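# Insert held peg into plate hole with left hand

## Task

The left hand already grips a peg hovering a little above a plate, near the plate's hole. Lower the peg into that hole until it sits on the hole's bottom. Forcing or wedging the peg in with too much push counts as failure.

## Robot and tools

Robot: two arms, left_arm (on the +y side) carrying a five-finger left hand and right_arm carrying a right hand. Only the left hand matters here; it holds the peg. Bases: left_arm at (+0.011, +0.251, +0.041) m, right_arm at (+0.015, -0.294, +0.027) m. A post stands behind the arms and a camera stand sits between their bases.

Frames. Reported end_effector_position (m) and end_effector_quat_wxyz are in the scene frame: origin at table-top height midway between the arms, +z up, +x out over the table, +y toward left_arm. Commanded pose offsets, however, run along the axes of each arm's current Hand target. The hand point sits 0.05 m in front of the palm and 0.15 m out from the wrist face; its +z runs along the straight fingers, +y out of the palm. On the left hand +x points toward the thumb (on the right hand, away from it). Printed positions can be a few cm off, and the arm often rests 1 to 3 cm (sometimes 5 cm) below its command in free air, so a shortfall is not proof of contact.

The 28-number row (every number in [-1, 1], both arms always present): left_arm dx, dy, dz, rx, ry, rz; left hand thumb_turn, thumb_bend, index, middle, ring, little, force_limit, speed; then the same fourteen for right_arm and its hand. Pose numbers are offsets, not poses: they count from that arm's Hand target as it stood when the action or move began, in that target's own axes; 1.0 equals 0.6 m of travel or 180 degrees of turn, and rx, ry, rz form one rotation vector. Sending the same offset again moves further. Six zeros means ask nothing new of that arm. Hand motor numbers are absolute targets: -1 open/straight, +1 closed/curled (thumb_turn +1 puts the thumb opposite the fingers). force_limit maps -1..+1 to roughly 0..10 N at the fingertip (15 N for the two thumb motors); speed rises from near zero at -1 to full at +0.48 and above. There is no 'no change' value: to keep the grip on the peg, repeat the exact eight hand numbers last executed for that hand; if none were executed yet, send its hand_measured six values plus hand_force_limit and hand_speed. Do the same for the right hand.

Tools.
execute_actions(actions, cameras): actions is a list of actions; each action is a list of up to 15 rows (each row one 1/30 s step); a short action keeps its last row to step 15. All rows of an action are offsets from the same start pose. Empty actions returns state with all camera images.
move(target, speed, blend, blocking, cameras): target is one 28-number row or a list of up to 15 rows, each an offset from the Hand targets at the move's start (not from the previous row). speed is the path top speed in m/s, 0.002 to 4.3, default 0.25 (turns up to twice that in rad/s), one value or one per target. blend in m rounds corners of a list; 0 stops at each. Whole move capped at 10 s. blocking=false returns after about 0.5 s while motion continues. The result adds a 'move:' line: done, off_target, moving, held or fault, plus limits (paced = pose clipped, held = steps withheld).
wait(seconds, cameras): 0 to 3600 s, sends nothing new; a running move carries on.
stop(cameras): brakes a running move.
zoom_image(camera, region): camera is cam_head_left, cam_head_right or cam_high; region [x0, y0, x1, y1] pixels, at most 504 by 504, from the newest images.
show_instructions(): shows the reference pages.
finished_scene(scene): ends the scene for good; scene is 1 or omitted.

Results: end_effector_position and orientation per arm, Hand target (the last commanded pose after clipping; next offsets count from it), joint positions, velocities (may be summarised as within noise) and torques, and per hand hand_measured, hand_stopped_by (moving, target, force, stalled, fault), hand_load_n (positive when pushed open; dropping to about 0 means the grip was lost), hand_force_limit, hand_speed. execute_actions results also list positions at some steps. Orientation commands are clipped to within 40 degrees of the measured one each step. If the hand rests short of its target, a later execute_actions call, even all zeros, requests it again; otherwise send the remaining distance as an offset. To end a press against something, command the target back past the hand point.

Cameras: cam_head_left, cam_head_right, cam_high, each 504x504, calibrated pinhole models given in the scene data.

How to proceed: look first, locate the hole relative to the peg tip, align in small horizontal offsets, then lower slowly (low move speed, small steps) and stop once the peg bottoms out; check images and torques rather than driving far past contact. Keep the grip numbers constant throughout.

Avoid: pressing or jamming the peg hard, fast contacts, dropping the peg even a few mm, letting anything leave the table, hitting fixed objects, bringing the two arms or hands together, and holding strained poses long enough to overheat motors (MOTOR HOT at 85 °C; at 100 °C the arm goes limp for 30 to 60 s). Occasional outside nudges on loose objects may occur. The peg must stay seated after the robot lets go of control.

Each tool is called as name(argument=value, ...), one argument or row to a line, values as JSON.

Reference images:

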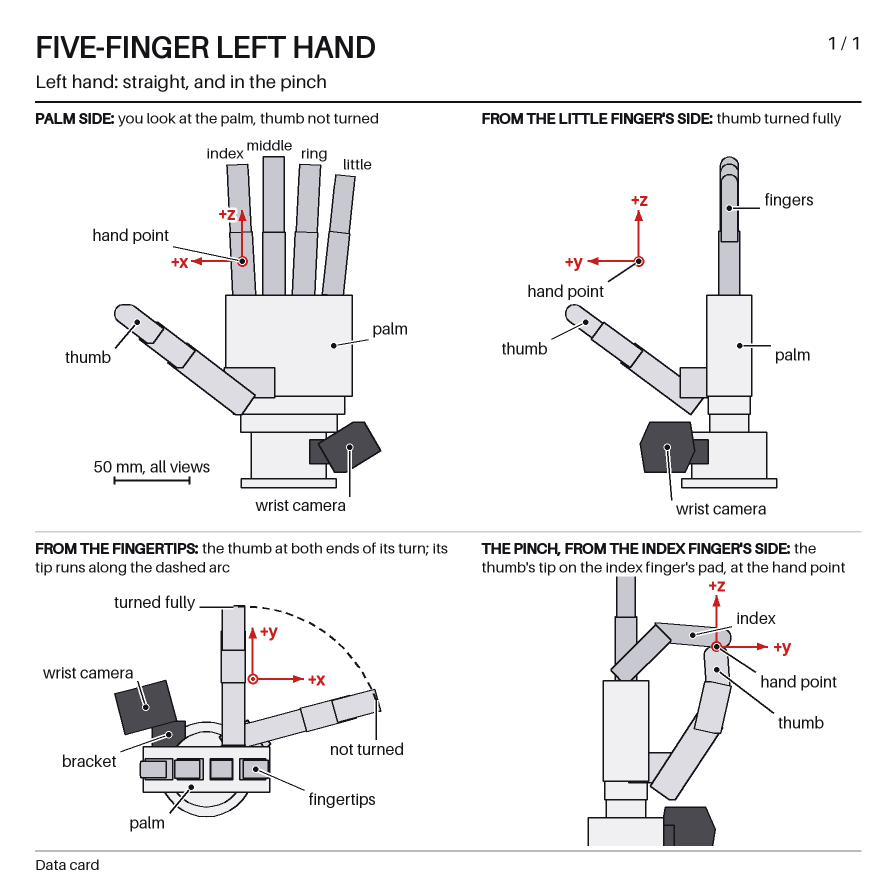

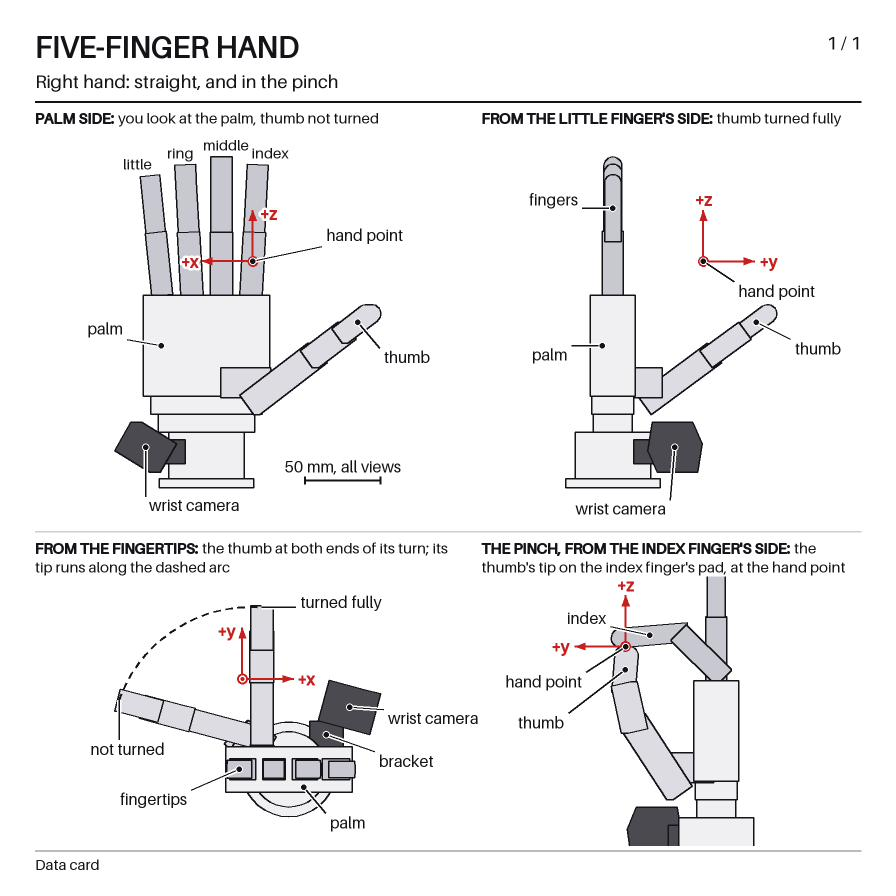

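## Session

execute_actions(
  actions=[],
)

Scene clock: 0.00 s.
left_arm: end_effector_position=(+0.4288, +0.1034, +0.2095) hand_measured=(+0.948, -0.326, -0.246, -0.248, +1.000, +1.000) hand_load_n=(+1.0, +17.0, +10.0, +11.0, +0.0, +0.0) hand_stopped_by=(target, target, force, force, target, target) hand_force_limit=1.00 hand_speed=-0.90 end_effector_quat_wxyz=(+0.264, -0.554, +0.693, -0.378) | right_arm: end_effector_position=(+0.5563, -0.2564, +0.4595) hand_measured=(-1.000, -1.000, -1.000, -1.000, -1.000, -1.000) hand_load_n=(+0.0, +0.0, +0.0, +0.0, +0.0, +0.0) hand_stopped_by=(target, target, target, target, target, target) hand_force_limit=0.00 hand_speed=-0.80 end_effector_quat_wxyz=(+0.503, -0.503, +0.497, -0.497)
Joint positions: left_arm=[-0.263 1.057 0.726 -0.282 0.031 -0.044] | right_arm=[0 1.047 1.047 0 0 0]
Joint velocities: within noise
Joint torques (N m): no reading
Heat: left arm: hottest elbow 34 °C; right arm: hottest shoulder 33 °C.
Hand target: left_arm +0.4373, +0.1012, +0.2242; +0.272, -0.549, +0.688, -0.389 | right_arm +0.5581, -0.2564, +0.4770; +0.511, -0.496, +0.489, -0.504

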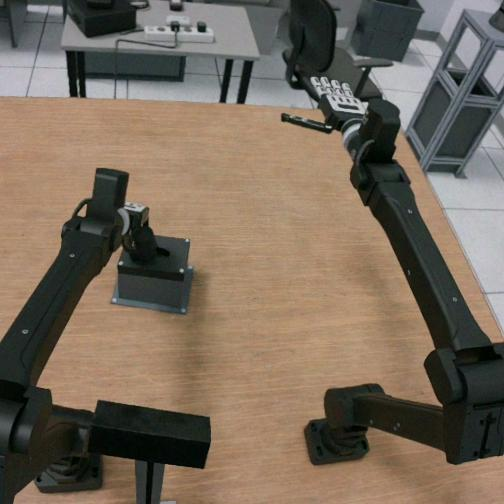

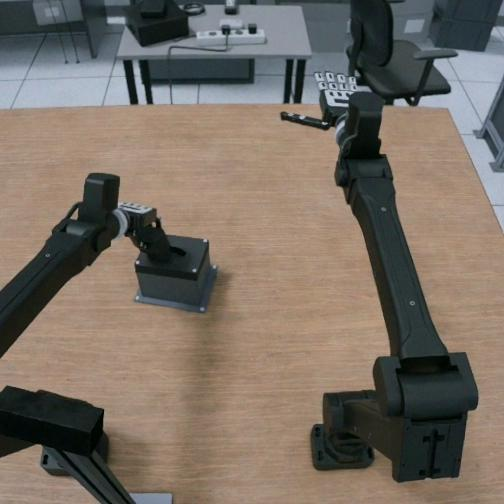

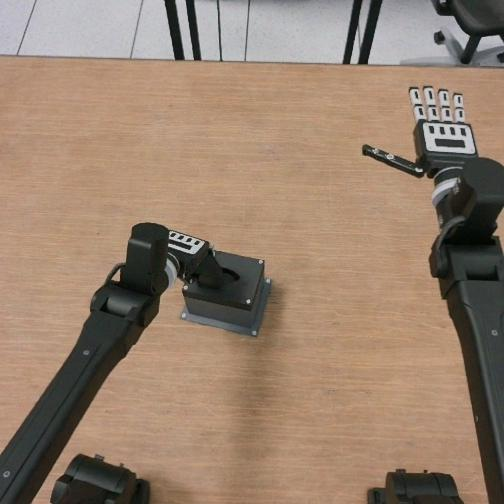

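zoom_image(
  camera="cam_high",
  region=[160, 210, 290, 340],
)

zoom_image(
  camera="cam_head_right",
  region=[100, 180, 240, 320],
)

zoom_image(
  camera="cam_head_left",
  region=[80, 180, 220, 320],
)

Scaled by 3.877.

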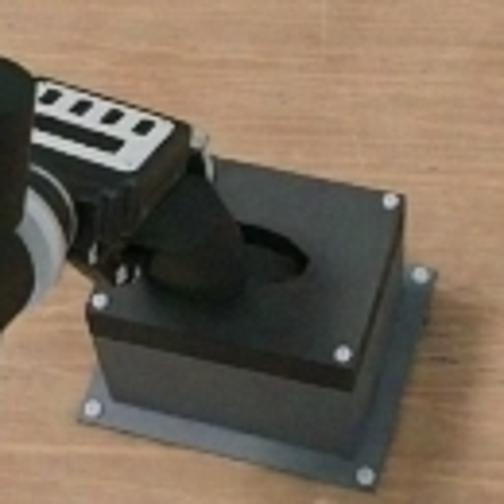

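Scaled by 3.600.

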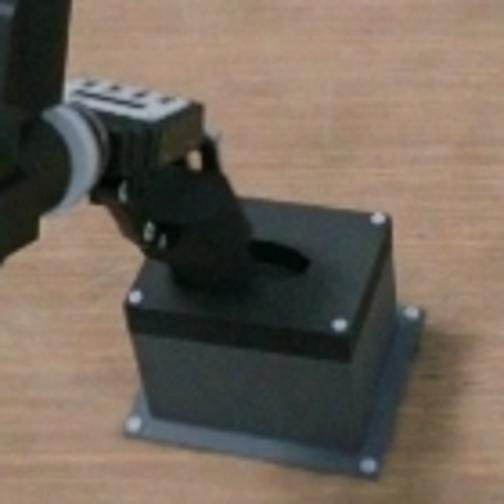

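Scaled by 3.600.

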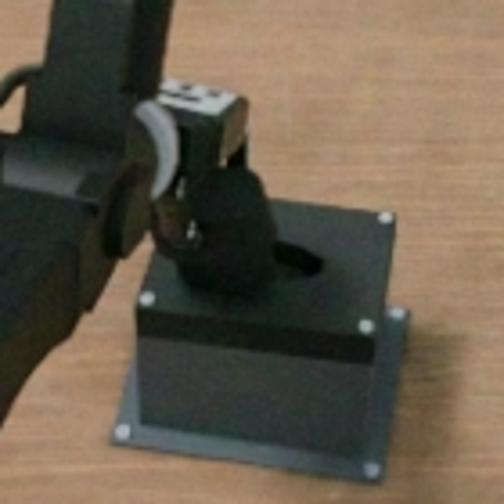

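zoom_image(
  camera="cam_high",
  region=[180, 230, 270, 320],
)

zoom_image(
  camera="cam_head_right",
  region=[120, 195, 200, 275],
)

zoom_image(
  camera="cam_head_left",
  region=[110, 195, 190, 275],
)

Scaled by 5.600.

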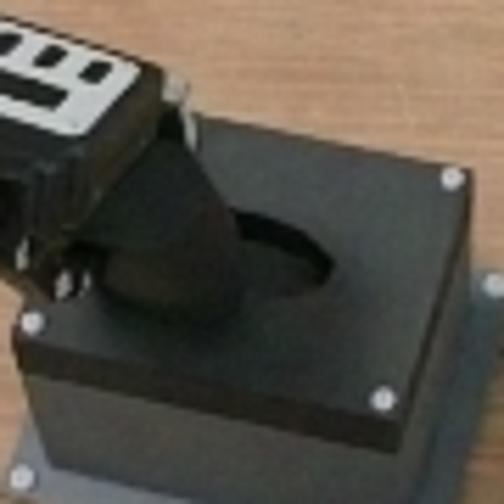

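Scaled by 6.300.

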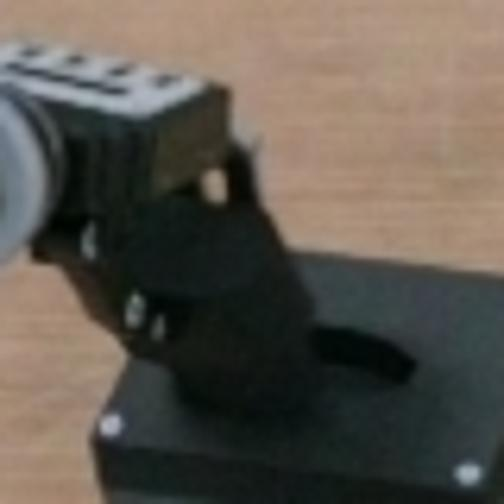

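Scaled by 6.300.

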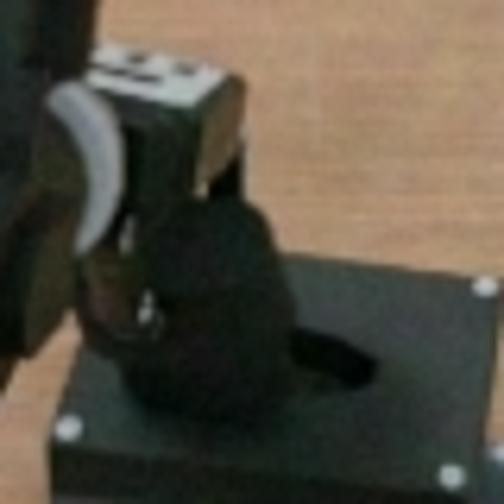

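move(
  target=[0.0088,-0.1390,-0.0916,0,0,0,0.948,-0.326,-0.246,-0.248,1,1,1,-0.9,0,0,0,0,0,0,-1,-1,-1,-1,-1,-1,0,-0.8],
  speed=0.1,
  cameras=["all"],
)

Scene clock: 32.53 s.
left_arm: end_effector_position=(+0.4234, +0.1048, +0.2832) hand_measured=(+0.948, -0.326, -0.248, -0.250, +1.000, +1.000) hand_load_n=(+1.0, +15.5, +9.5, +10.0, +0.0, +0.0) hand_stopped_by=(target, force, force, force, target, target) hand_force_limit=1.00 hand_speed=-0.90 end_effector_quat_wxyz=(+0.252, -0.560, +0.700, -0.363) | right_arm: end_effector_position=(+0.5563, -0.2564, +0.4595) hand_measured=(-1.000, -1.000, -1.000, -1.000, -1.000, -1.000) hand_load_n=(-0.5, +0.0, +0.0, +0.0, +0.0, +0.0) hand_stopped_by=(target, target, target, target, target, target) hand_force_limit=0.00 hand_speed=-0.80 end_effector_quat_wxyz=(+0.503, -0.503, +0.497, -0.497)
Joint positions: left_arm=[-0.263 1.013 0.917 -0.559 0.031 -0.044] | right_arm=[0 1.047 1.047 0 0 0]
Joint torques (N m): left_arm=[-0.38 -4.95 17.76 1.22 0.06 -0.08] | right_arm=[0.56 -6.89 11.62 1.78 0.06 0.07]
Heat: left arm: hottest elbow 37 °C; right arm: hottest elbow 41 °C.
Hand target: left_arm +0.4373, +0.1013, +0.3242; +0.272, -0.549, +0.688, -0.389 | right_arm +0.5581, -0.2564, +0.4770; +0.511, -0.496, +0.489, -0.504
Off the commanded pose: left_arm 0.043 m, 4 deg | right_arm 0.018 m, 2 deg.
move: off_target (left_arm)

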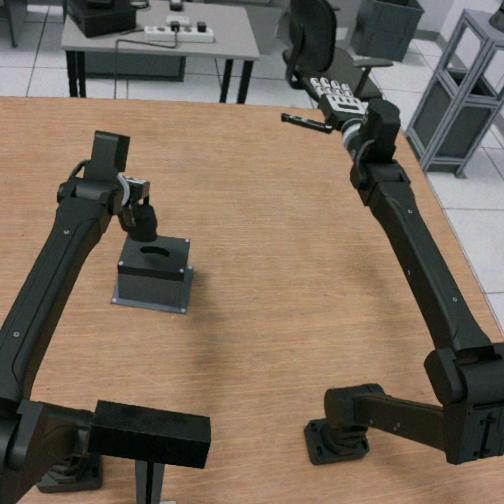

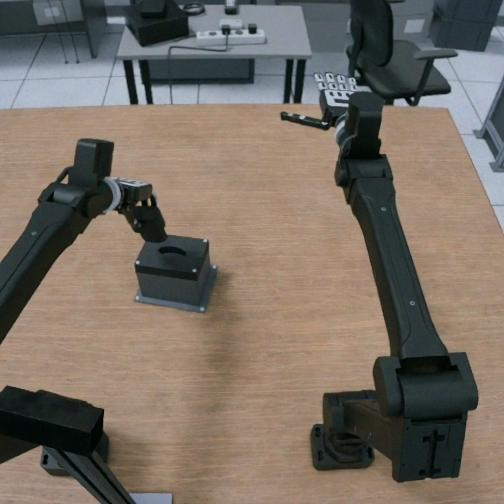

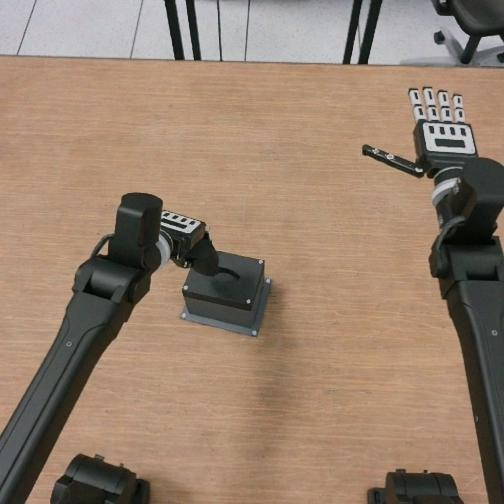

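zoom_image(
  camera="cam_high",
  region=[160, 210, 280, 330],
)

zoom_image(
  camera="cam_head_right",
  region=[110, 180, 210, 280],
)

zoom_image(
  camera="cam_head_left",
  region=[100, 180, 200, 280],
)

Scaled by 4.200.

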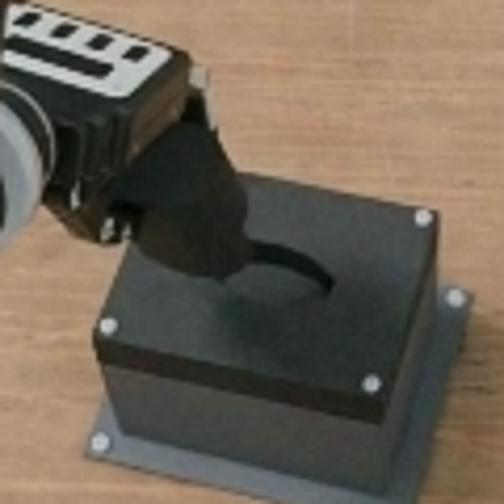

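Scaled by 5.040.

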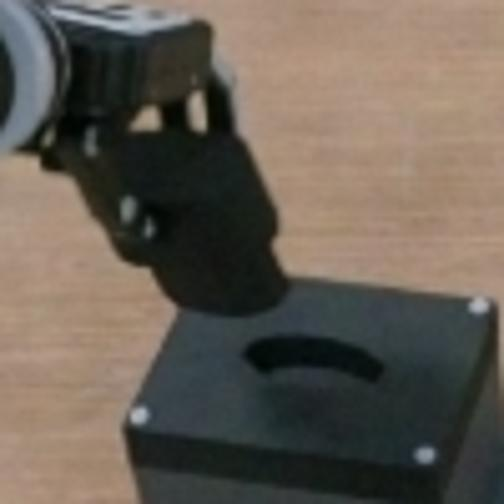

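Scaled by 5.040.

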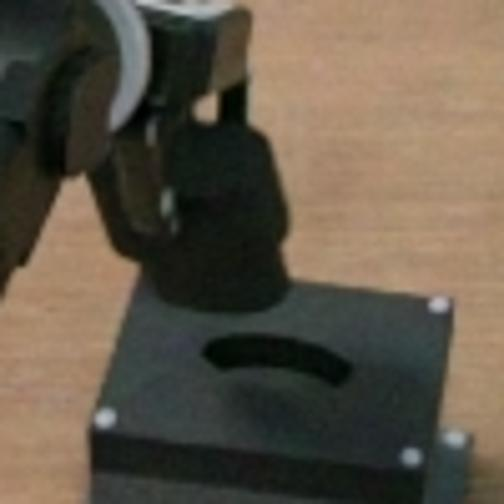

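zoom_image(
  camera="cam_head_right",
  region=[140, 230, 200, 290],
)

zoom_image(
  camera="cam_head_left",
  region=[125, 230, 185, 290],
)

zoom_image(
  camera="cam_high",
  region=[195, 245, 255, 305],
)

Scaled by 8.400.

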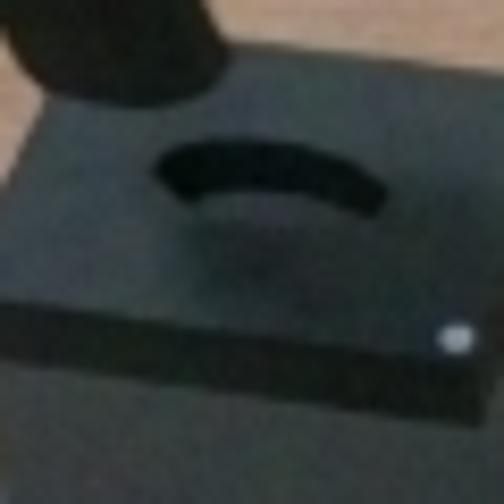

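Scaled by 8.400.

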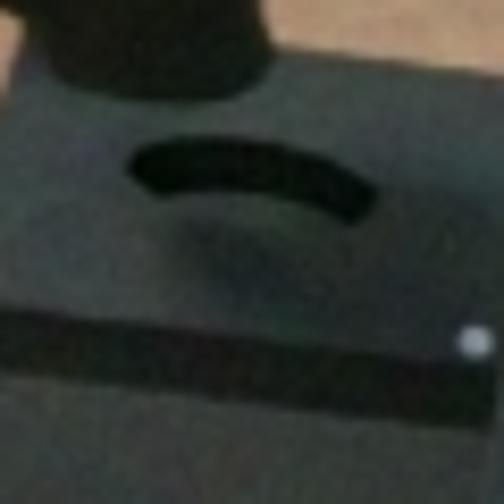

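Scaled by 8.400.

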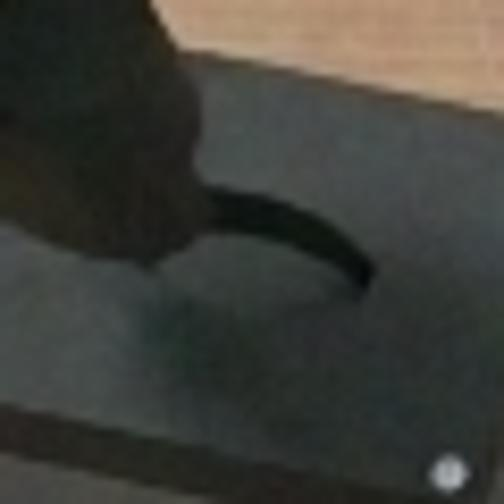

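zoom_image(
  camera="cam_head_right",
  region=[125, 195, 175, 245],
)

zoom_image(
  camera="cam_head_left",
  region=[115, 195, 165, 245],
)

zoom_image(
  camera="cam_high",
  region=[180, 230, 230, 280],
)

Scaled by 10.080.

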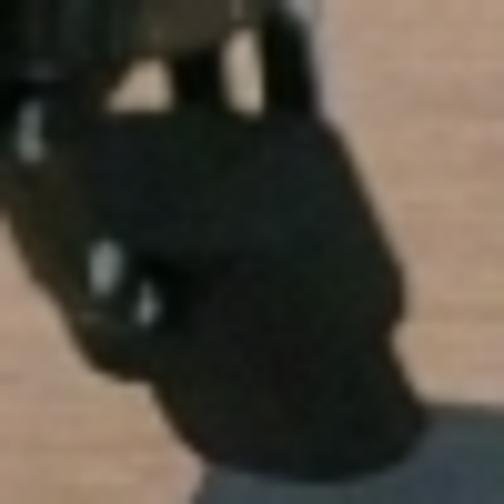

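Scaled by 10.080.

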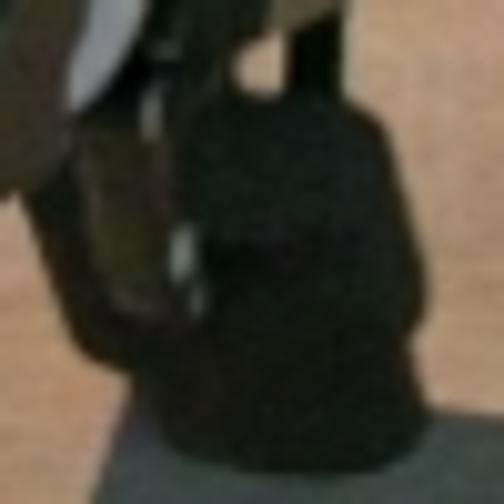

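Scaled by 10.080.

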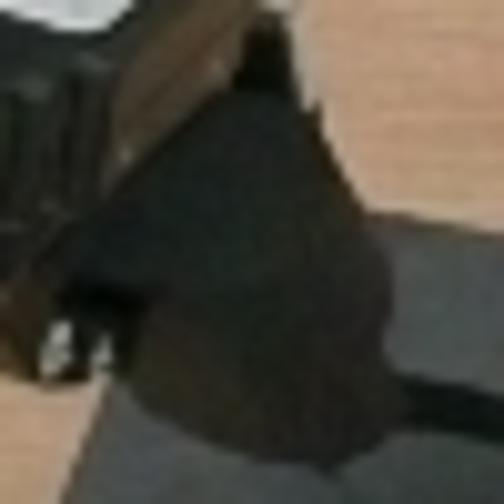

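move(
  target=[0.0352,-0.0262,0.0431,0,0,0,0.948,-0.326,-0.246,-0.248,1,1,1,-0.9,0,0,0,0,0,0,-1,-1,-1,-1,-1,-1,0,-0.8],
  speed=0.08,
  cameras=["all"],
)

zoom_image(
  camera="cam_head_right",
  region=[130, 190, 210, 270],
)

zoom_image(
  camera="cam_head_left",
  region=[110, 190, 190, 270],
)

zoom_image(
  camera="cam_high",
  region=[180, 225, 260, 305],
)

Scene clock: 85.97 s.
left_arm: end_effector_position=(+0.4400, +0.0866, +0.2796) hand_measured=(+0.948, -0.326, -0.248, -0.250, +1.000, +1.000) hand_load_n=(+1.0, +16.0, +10.0, +10.0, +0.0, +0.0) hand_stopped_by=(target, force, force, force, target, target) hand_force_limit=1.00 hand_speed=-0.90 end_effector_quat_wxyz=(+0.251, -0.562, +0.706, -0.351) | right_arm: end_effector_position=(+0.5563, -0.2564, +0.4595) hand_measured=(-1.000, -1.000, -1.000, -1.000, -1.000, -1.000) hand_load_n=(+0.0, +0.0, +0.0, +0.0, +0.0, +0.0) hand_stopped_by=(target, target, target, target, target, target) hand_force_limit=0.00 hand_speed=-0.80 end_effector_quat_wxyz=(+0.503, -0.503, +0.497, -0.497)
Joint positions: left_arm=[-0.309 1.087 0.968 -0.559 -0.015 -0.063] | right_arm=[0 1.047 1.047 0 0 0]
Joint torques (N m): left_arm=[-1.44 -5.25 18.21 2.32 -0.08 -0.23] | right_arm=[0.67 -6.71 11.62 1.78 0.06 0.07]
Heat: left arm: hottest elbow 43 °C; right arm: hottest elbow 48 °C.
Hand target: left_arm +0.4614, +0.0733, +0.3245; +0.272, -0.549, +0.688, -0.389 | right_arm +0.5581, -0.2564, +0.4770; +0.511, -0.496, +0.489, -0.504
Off the commanded pose: left_arm 0.051 m, 6 deg | right_arm 0.018 m, 2 deg.
move: off_target (left_arm)

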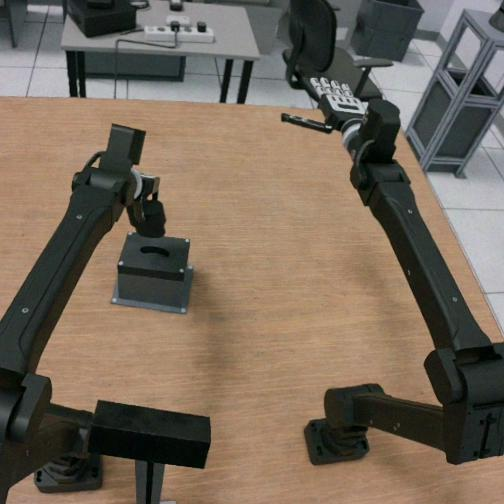

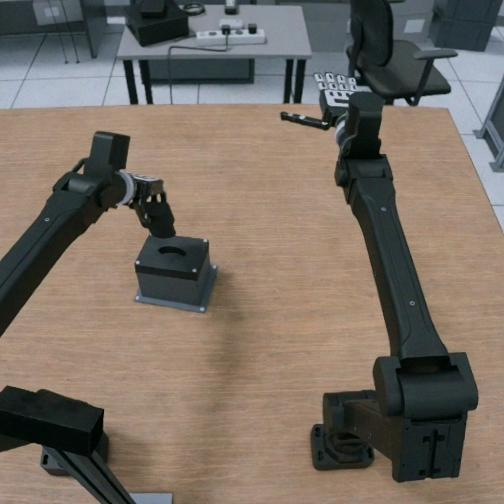

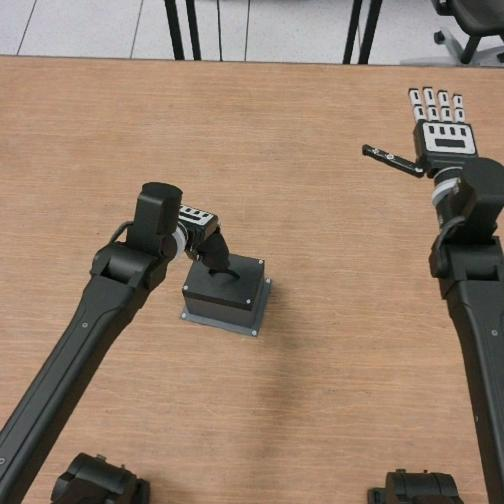

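Scaled by 6.300.

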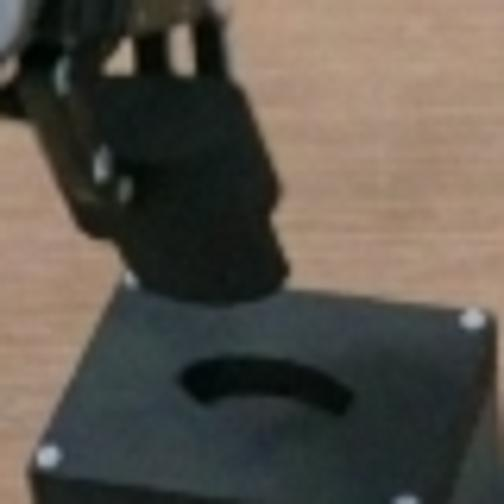

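Scaled by 6.300.

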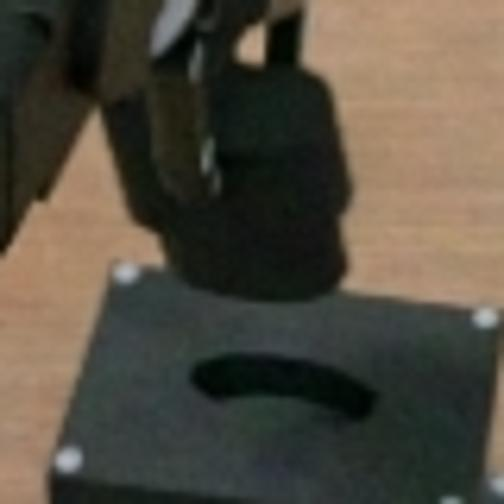

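Scaled by 6.300.

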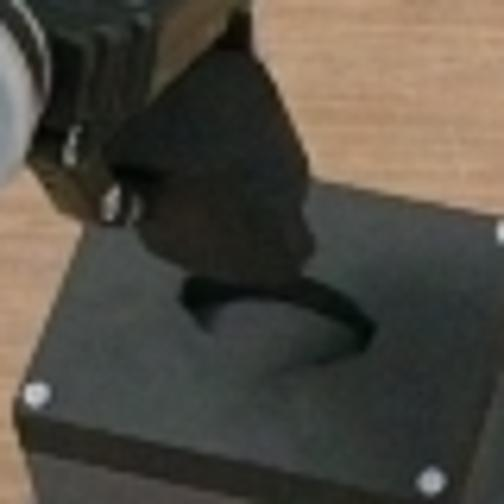

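zoom_image(
  camera="cam_high",
  region=[205, 262, 245, 292],
)

zoom_image(
  camera="cam_head_right",
  region=[150, 237, 194, 270],
)

zoom_image(
  camera="cam_head_left",
  region=[134, 237, 178, 270],
)

Scaled by 12.600.

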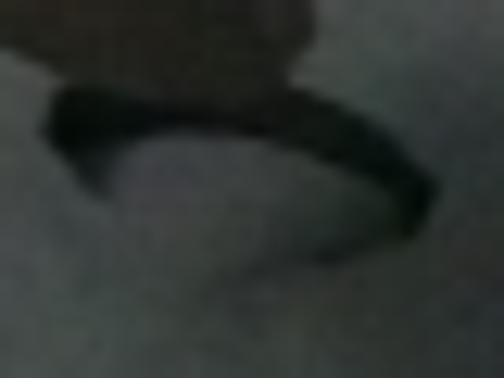

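Scaled by 11.455.

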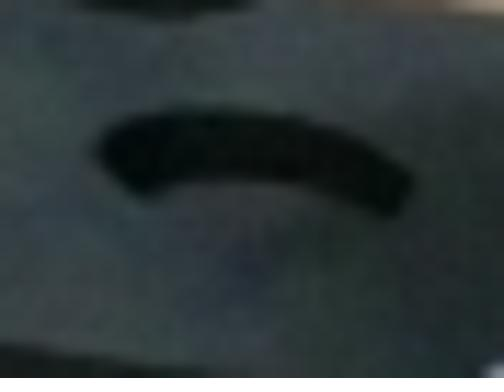

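Scaled by 11.455.

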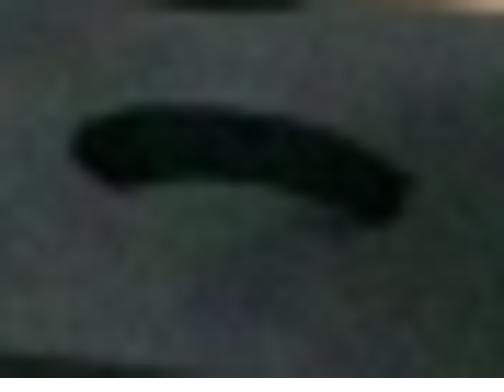

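move(
  target=[0.0223,0.0353,0.0393,0.0176,-0.0076,0.0111,0.948,-0.326,-0.246,-0.248,1,1,1,-0.9,0,0,0,0,0,0,-1,-1,-1,-1,-1,-1,0,-0.8],
  speed=0.06,
  cameras=["all"],
)

zoom_image(
  camera="cam_head_right",
  region=[130, 200, 210, 280],
)

zoom_image(
  camera="cam_head_left",
  region=[110, 200, 190, 280],
)

zoom_image(
  camera="cam_high",
  region=[180, 225, 260, 305],
)

Scene clock: 111.93 s.
left_arm: end_effector_position=(+0.4612, +0.0653, +0.2837) hand_measured=(+0.948, -0.326, -0.248, -0.250, +1.000, +1.000) hand_load_n=(+1.0, +15.5, +9.5, +10.0, +0.0, +0.0) hand_stopped_by=(target, force, force, force, target, target) hand_force_limit=1.00 hand_speed=-0.90 end_effector_quat_wxyz=(+0.297, -0.540, +0.689, -0.381) | right_arm: end_effector_position=(+0.5563, -0.2564, +0.4595) hand_measured=(-1.000, -1.000, -1.000, -1.000, -1.000, -1.000) hand_load_n=(+0.0, +0.0, +0.0, +0.0, +0.0, +0.0) hand_stopped_by=(target, target, target, target, target, target) hand_force_limit=0.00 hand_speed=-0.80 end_effector_quat_wxyz=(+0.503, -0.503, +0.497, -0.497)
Joint positions: left_arm=[-0.371 1.104 0.939 -0.401 -0.097 -0.064] | right_arm=[0 1.047 1.047 0 0 0]
Joint torques (N m): left_arm=[-1.67 -5.42 12.6 2.47 -0.14 -0.17] | right_arm=[0.67 -6.77 11.62 1.81 0.06 0.07]
Heat: left arm: hottest elbow 45 °C; right arm: hottest elbow 49 °C.
Hand target: left_arm +0.4654, +0.0567, +0.2945; +0.302, -0.534, +0.683, -0.397 | right_arm +0.5581, -0.2564, +0.4770; +0.511, -0.496, +0.489, -0.504
Off the commanded pose: left_arm 0.014 m, 2 deg | right_arm 0.018 m, 2 deg.
move: off_target (left_arm)

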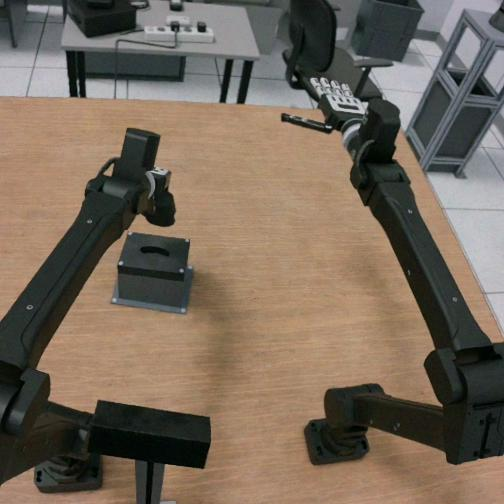

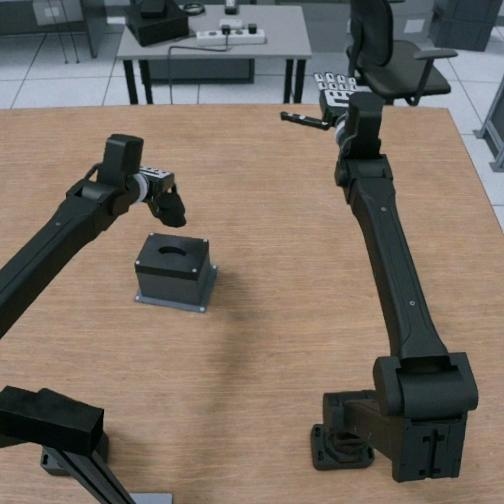

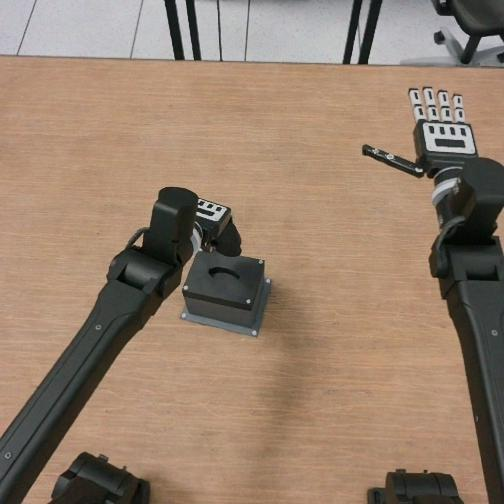

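Scaled by 6.300.

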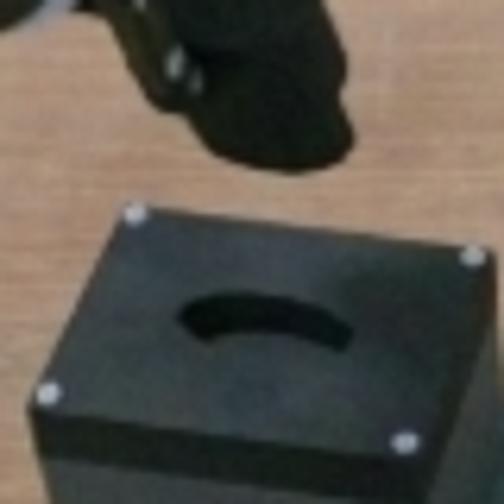

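Scaled by 6.300.

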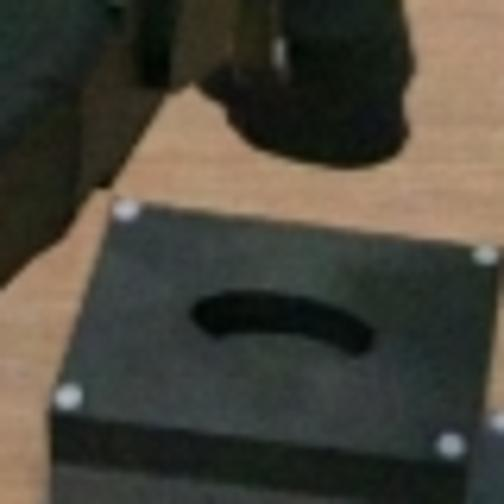

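Scaled by 6.300.

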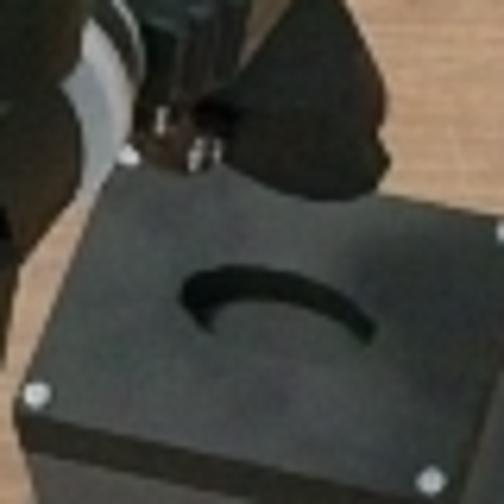

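move(
  target=[-0.0137,0.0732,0.0230,-0.0167,0,0,0.948,-0.326,-0.246,-0.248,1,1,1,-0.9,0,0,0,0,0,0,-1,-1,-1,-1,-1,-1,0,-0.8],
  speed=0.06,
  cameras=["all"],
)

zoom_image(
  camera="cam_head_right",
  region=[130, 200, 210, 280],
)

zoom_image(
  camera="cam_head_left",
  region=[110, 200, 190, 280],
)

zoom_image(
  camera="cam_high",
  region=[180, 225, 260, 305],
)

Scene clock: 123.60 s.
left_arm: end_effector_position=(+0.4495, +0.0664, +0.2406) hand_measured=(+0.948, -0.326, -0.248, -0.250, +1.000, +1.000) hand_load_n=(+1.0, +15.5, +9.5, +10.0, +0.0, +0.0) hand_stopped_by=(target, force, force, force, target, target) hand_force_limit=1.00 hand_speed=-0.90 end_effector_quat_wxyz=(+0.280, -0.544, +0.701, -0.366) | right_arm: end_effector_position=(+0.5563, -0.2564, +0.4595) hand_measured=(-1.000, -1.000, -1.000, -1.000, -1.000, -1.000) hand_load_n=(-0.5, +0.0, +0.0, +0.0, -0.5, +0.0) hand_stopped_by=(target, target, target, target, target, target) hand_force_limit=0.00 hand_speed=-0.80 end_effector_quat_wxyz=(+0.503, -0.503, +0.497, -0.497)
Joint positions: left_arm=[-0.371 1.121 0.86 -0.354 -0.082 -0.064] | right_arm=[0 1.047 1.047 0 0 0]
Joint torques (N m): left_arm=[0.15 -5.48 12.26 2.47 0.11 -0.1] | right_arm=[0.73 -6.71 11.63 1.78 0.07 0.07]
Heat: left arm: hottest elbow 45 °C; right arm: hottest elbow 50 °C.
Hand target: left_arm +0.4574, +0.0666, +0.2497; +0.288, -0.542, +0.693, -0.379 | right_arm +0.5581, -0.2564, +0.4770; +0.511, -0.496, +0.489, -0.504
Off the commanded pose: left_arm 0.012 m, 2 deg | right_arm 0.018 m, 2 deg.
move: off_target (left_arm)

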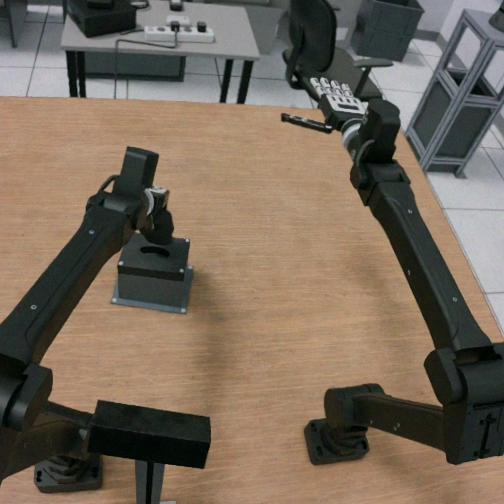

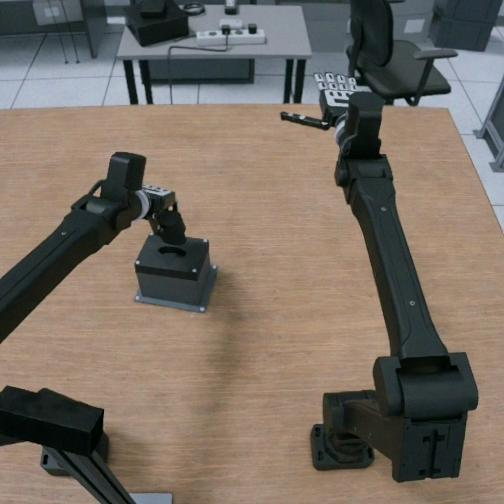

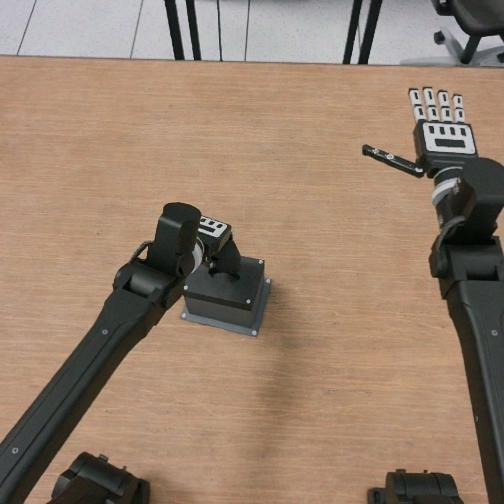

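Scaled by 6.300.

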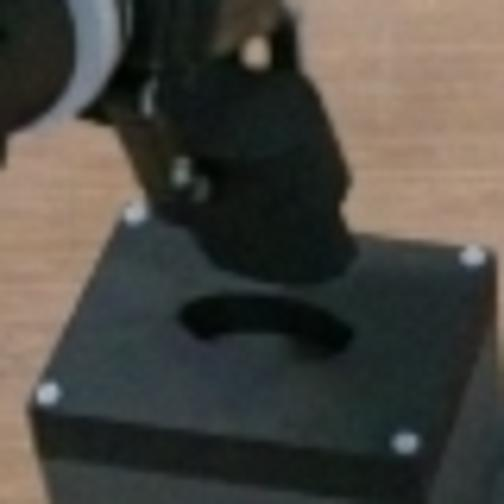

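Scaled by 6.300.

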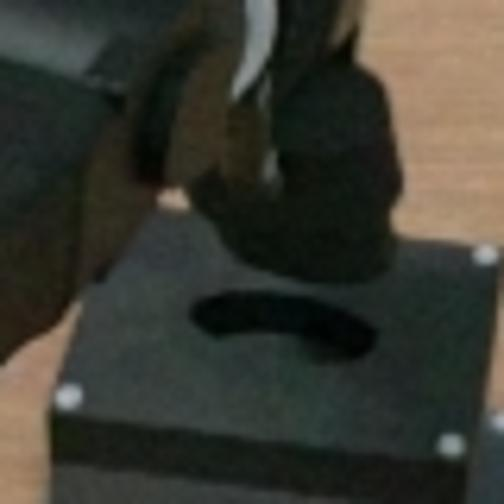

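Scaled by 6.300.

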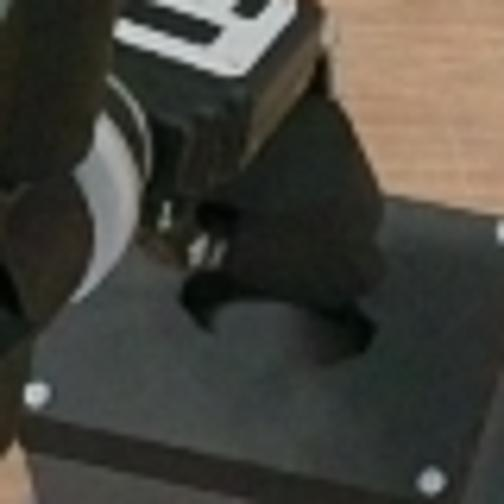

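move(
  target=[-0.0172,0.0475,0.0365,0,0,0,0.948,-0.326,-0.246,-0.248,1,1,1,-0.9,0,0,0,0,0,0,-1,-1,-1,-1,-1,-1,0,-0.8],
  speed=0.05,
  cameras=["all"],
)

zoom_image(
  camera="cam_head_right",
  region=[130, 210, 210, 290],
)

zoom_image(
  camera="cam_head_left",
  region=[110, 210, 190, 290],
)

zoom_image(
  camera="cam_high",
  region=[180, 225, 260, 305],
)

Scene clock: 133.33 s.
left_arm: end_effector_position=(+0.4532, +0.0715, +0.2052) hand_measured=(+0.948, -0.326, -0.248, -0.250, +1.000, +1.000) hand_load_n=(+1.0, +15.5, +9.5, +10.0, +0.0, +0.0) hand_stopped_by=(target, force, force, force, target, target) hand_force_limit=1.00 hand_speed=-0.90 end_effector_quat_wxyz=(+0.277, -0.544, +0.701, -0.369) | right_arm: end_effector_position=(+0.5563, -0.2564, +0.4595) hand_measured=(-1.000, -1.000, -1.000, -1.000, -1.000, -1.000) hand_load_n=(+0.0, +0.0, -0.5, +0.0, +0.0, +0.0) hand_stopped_by=(target, target, target, target, target, target) hand_force_limit=0.00 hand_speed=-0.80 end_effector_quat_wxyz=(+0.503, -0.503, +0.497, -0.497)
Joint positions: left_arm=[-0.35 1.16 0.791 -0.244 -0.058 -0.056] | right_arm=[0 1.047 1.047 0 0 0]
Joint torques (N m): left_arm=[0.97 -5.48 11.79 2.41 0.14 -0.01] | right_arm=[0.67 -6.89 11.59 1.78 0.06 0.07]
Heat: left arm: hottest elbow 45 °C; right arm: hottest elbow 50 °C.
Hand target: left_arm +0.4625, +0.0757, +0.2135; +0.288, -0.542, +0.693, -0.378 | right_arm +0.5581, -0.2564, +0.4770; +0.511, -0.496, +0.489, -0.504
Off the commanded pose: left_arm 0.013 m, 2 deg | right_arm 0.018 m, 2 deg.
move: off_target (left_arm)

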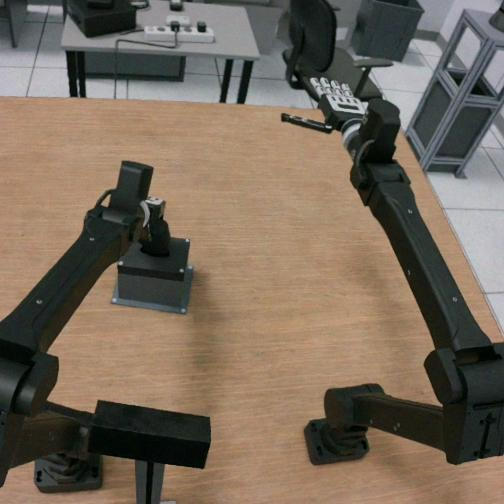

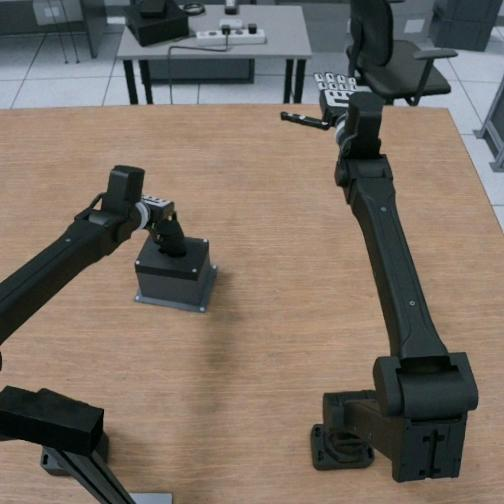

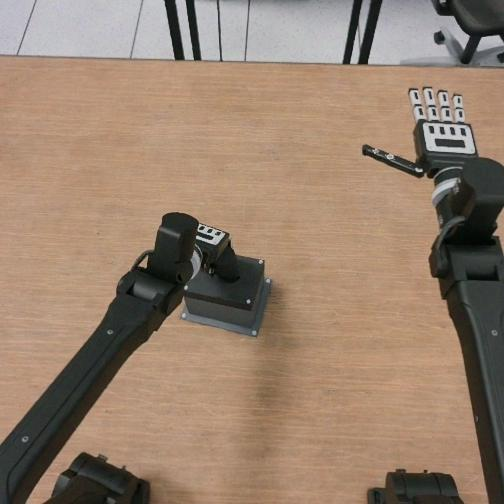

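Scaled by 6.300.

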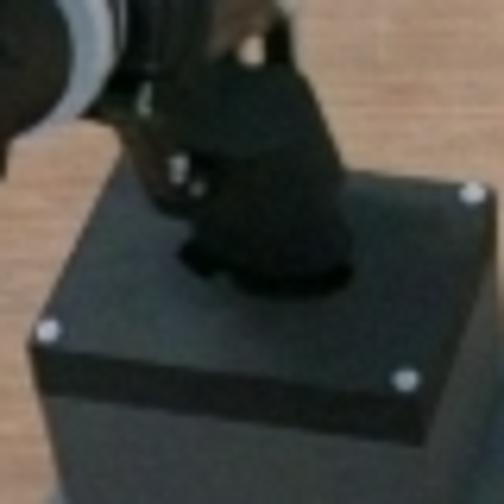

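Scaled by 6.300.

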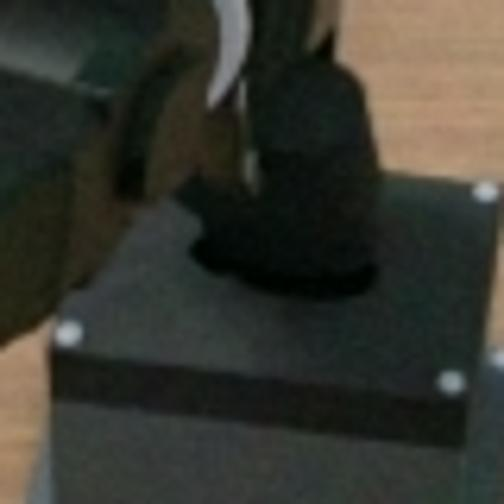

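Scaled by 6.300.

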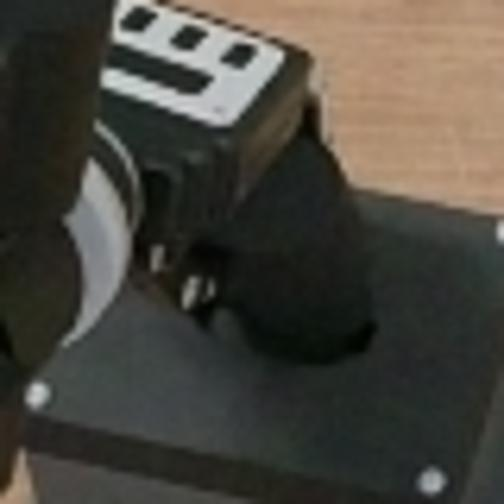

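zoom_image(
  camera="cam_head_right",
  region=[150, 237, 194, 270],
)

zoom_image(
  camera="cam_head_left",
  region=[134, 237, 178, 270],
)

zoom_image(
  camera="cam_high",
  region=[205, 262, 245, 292],
)

Scaled by 11.455.

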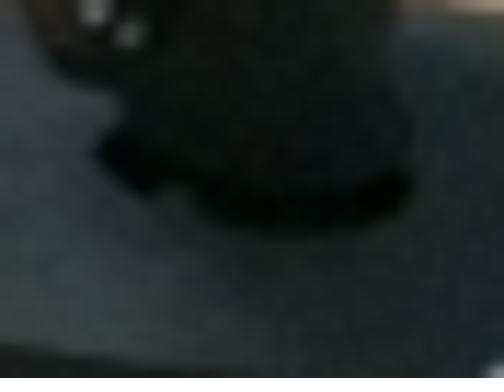

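Scaled by 11.455.

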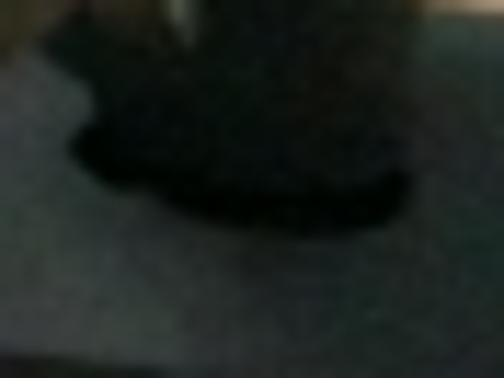

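Scaled by 12.600.

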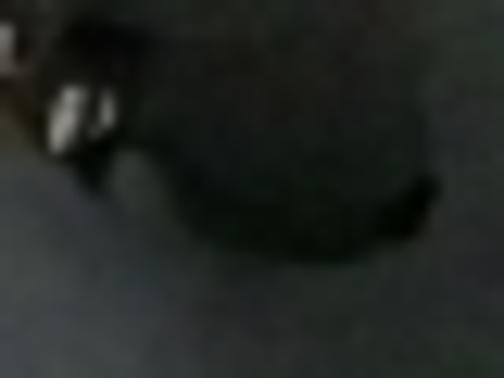

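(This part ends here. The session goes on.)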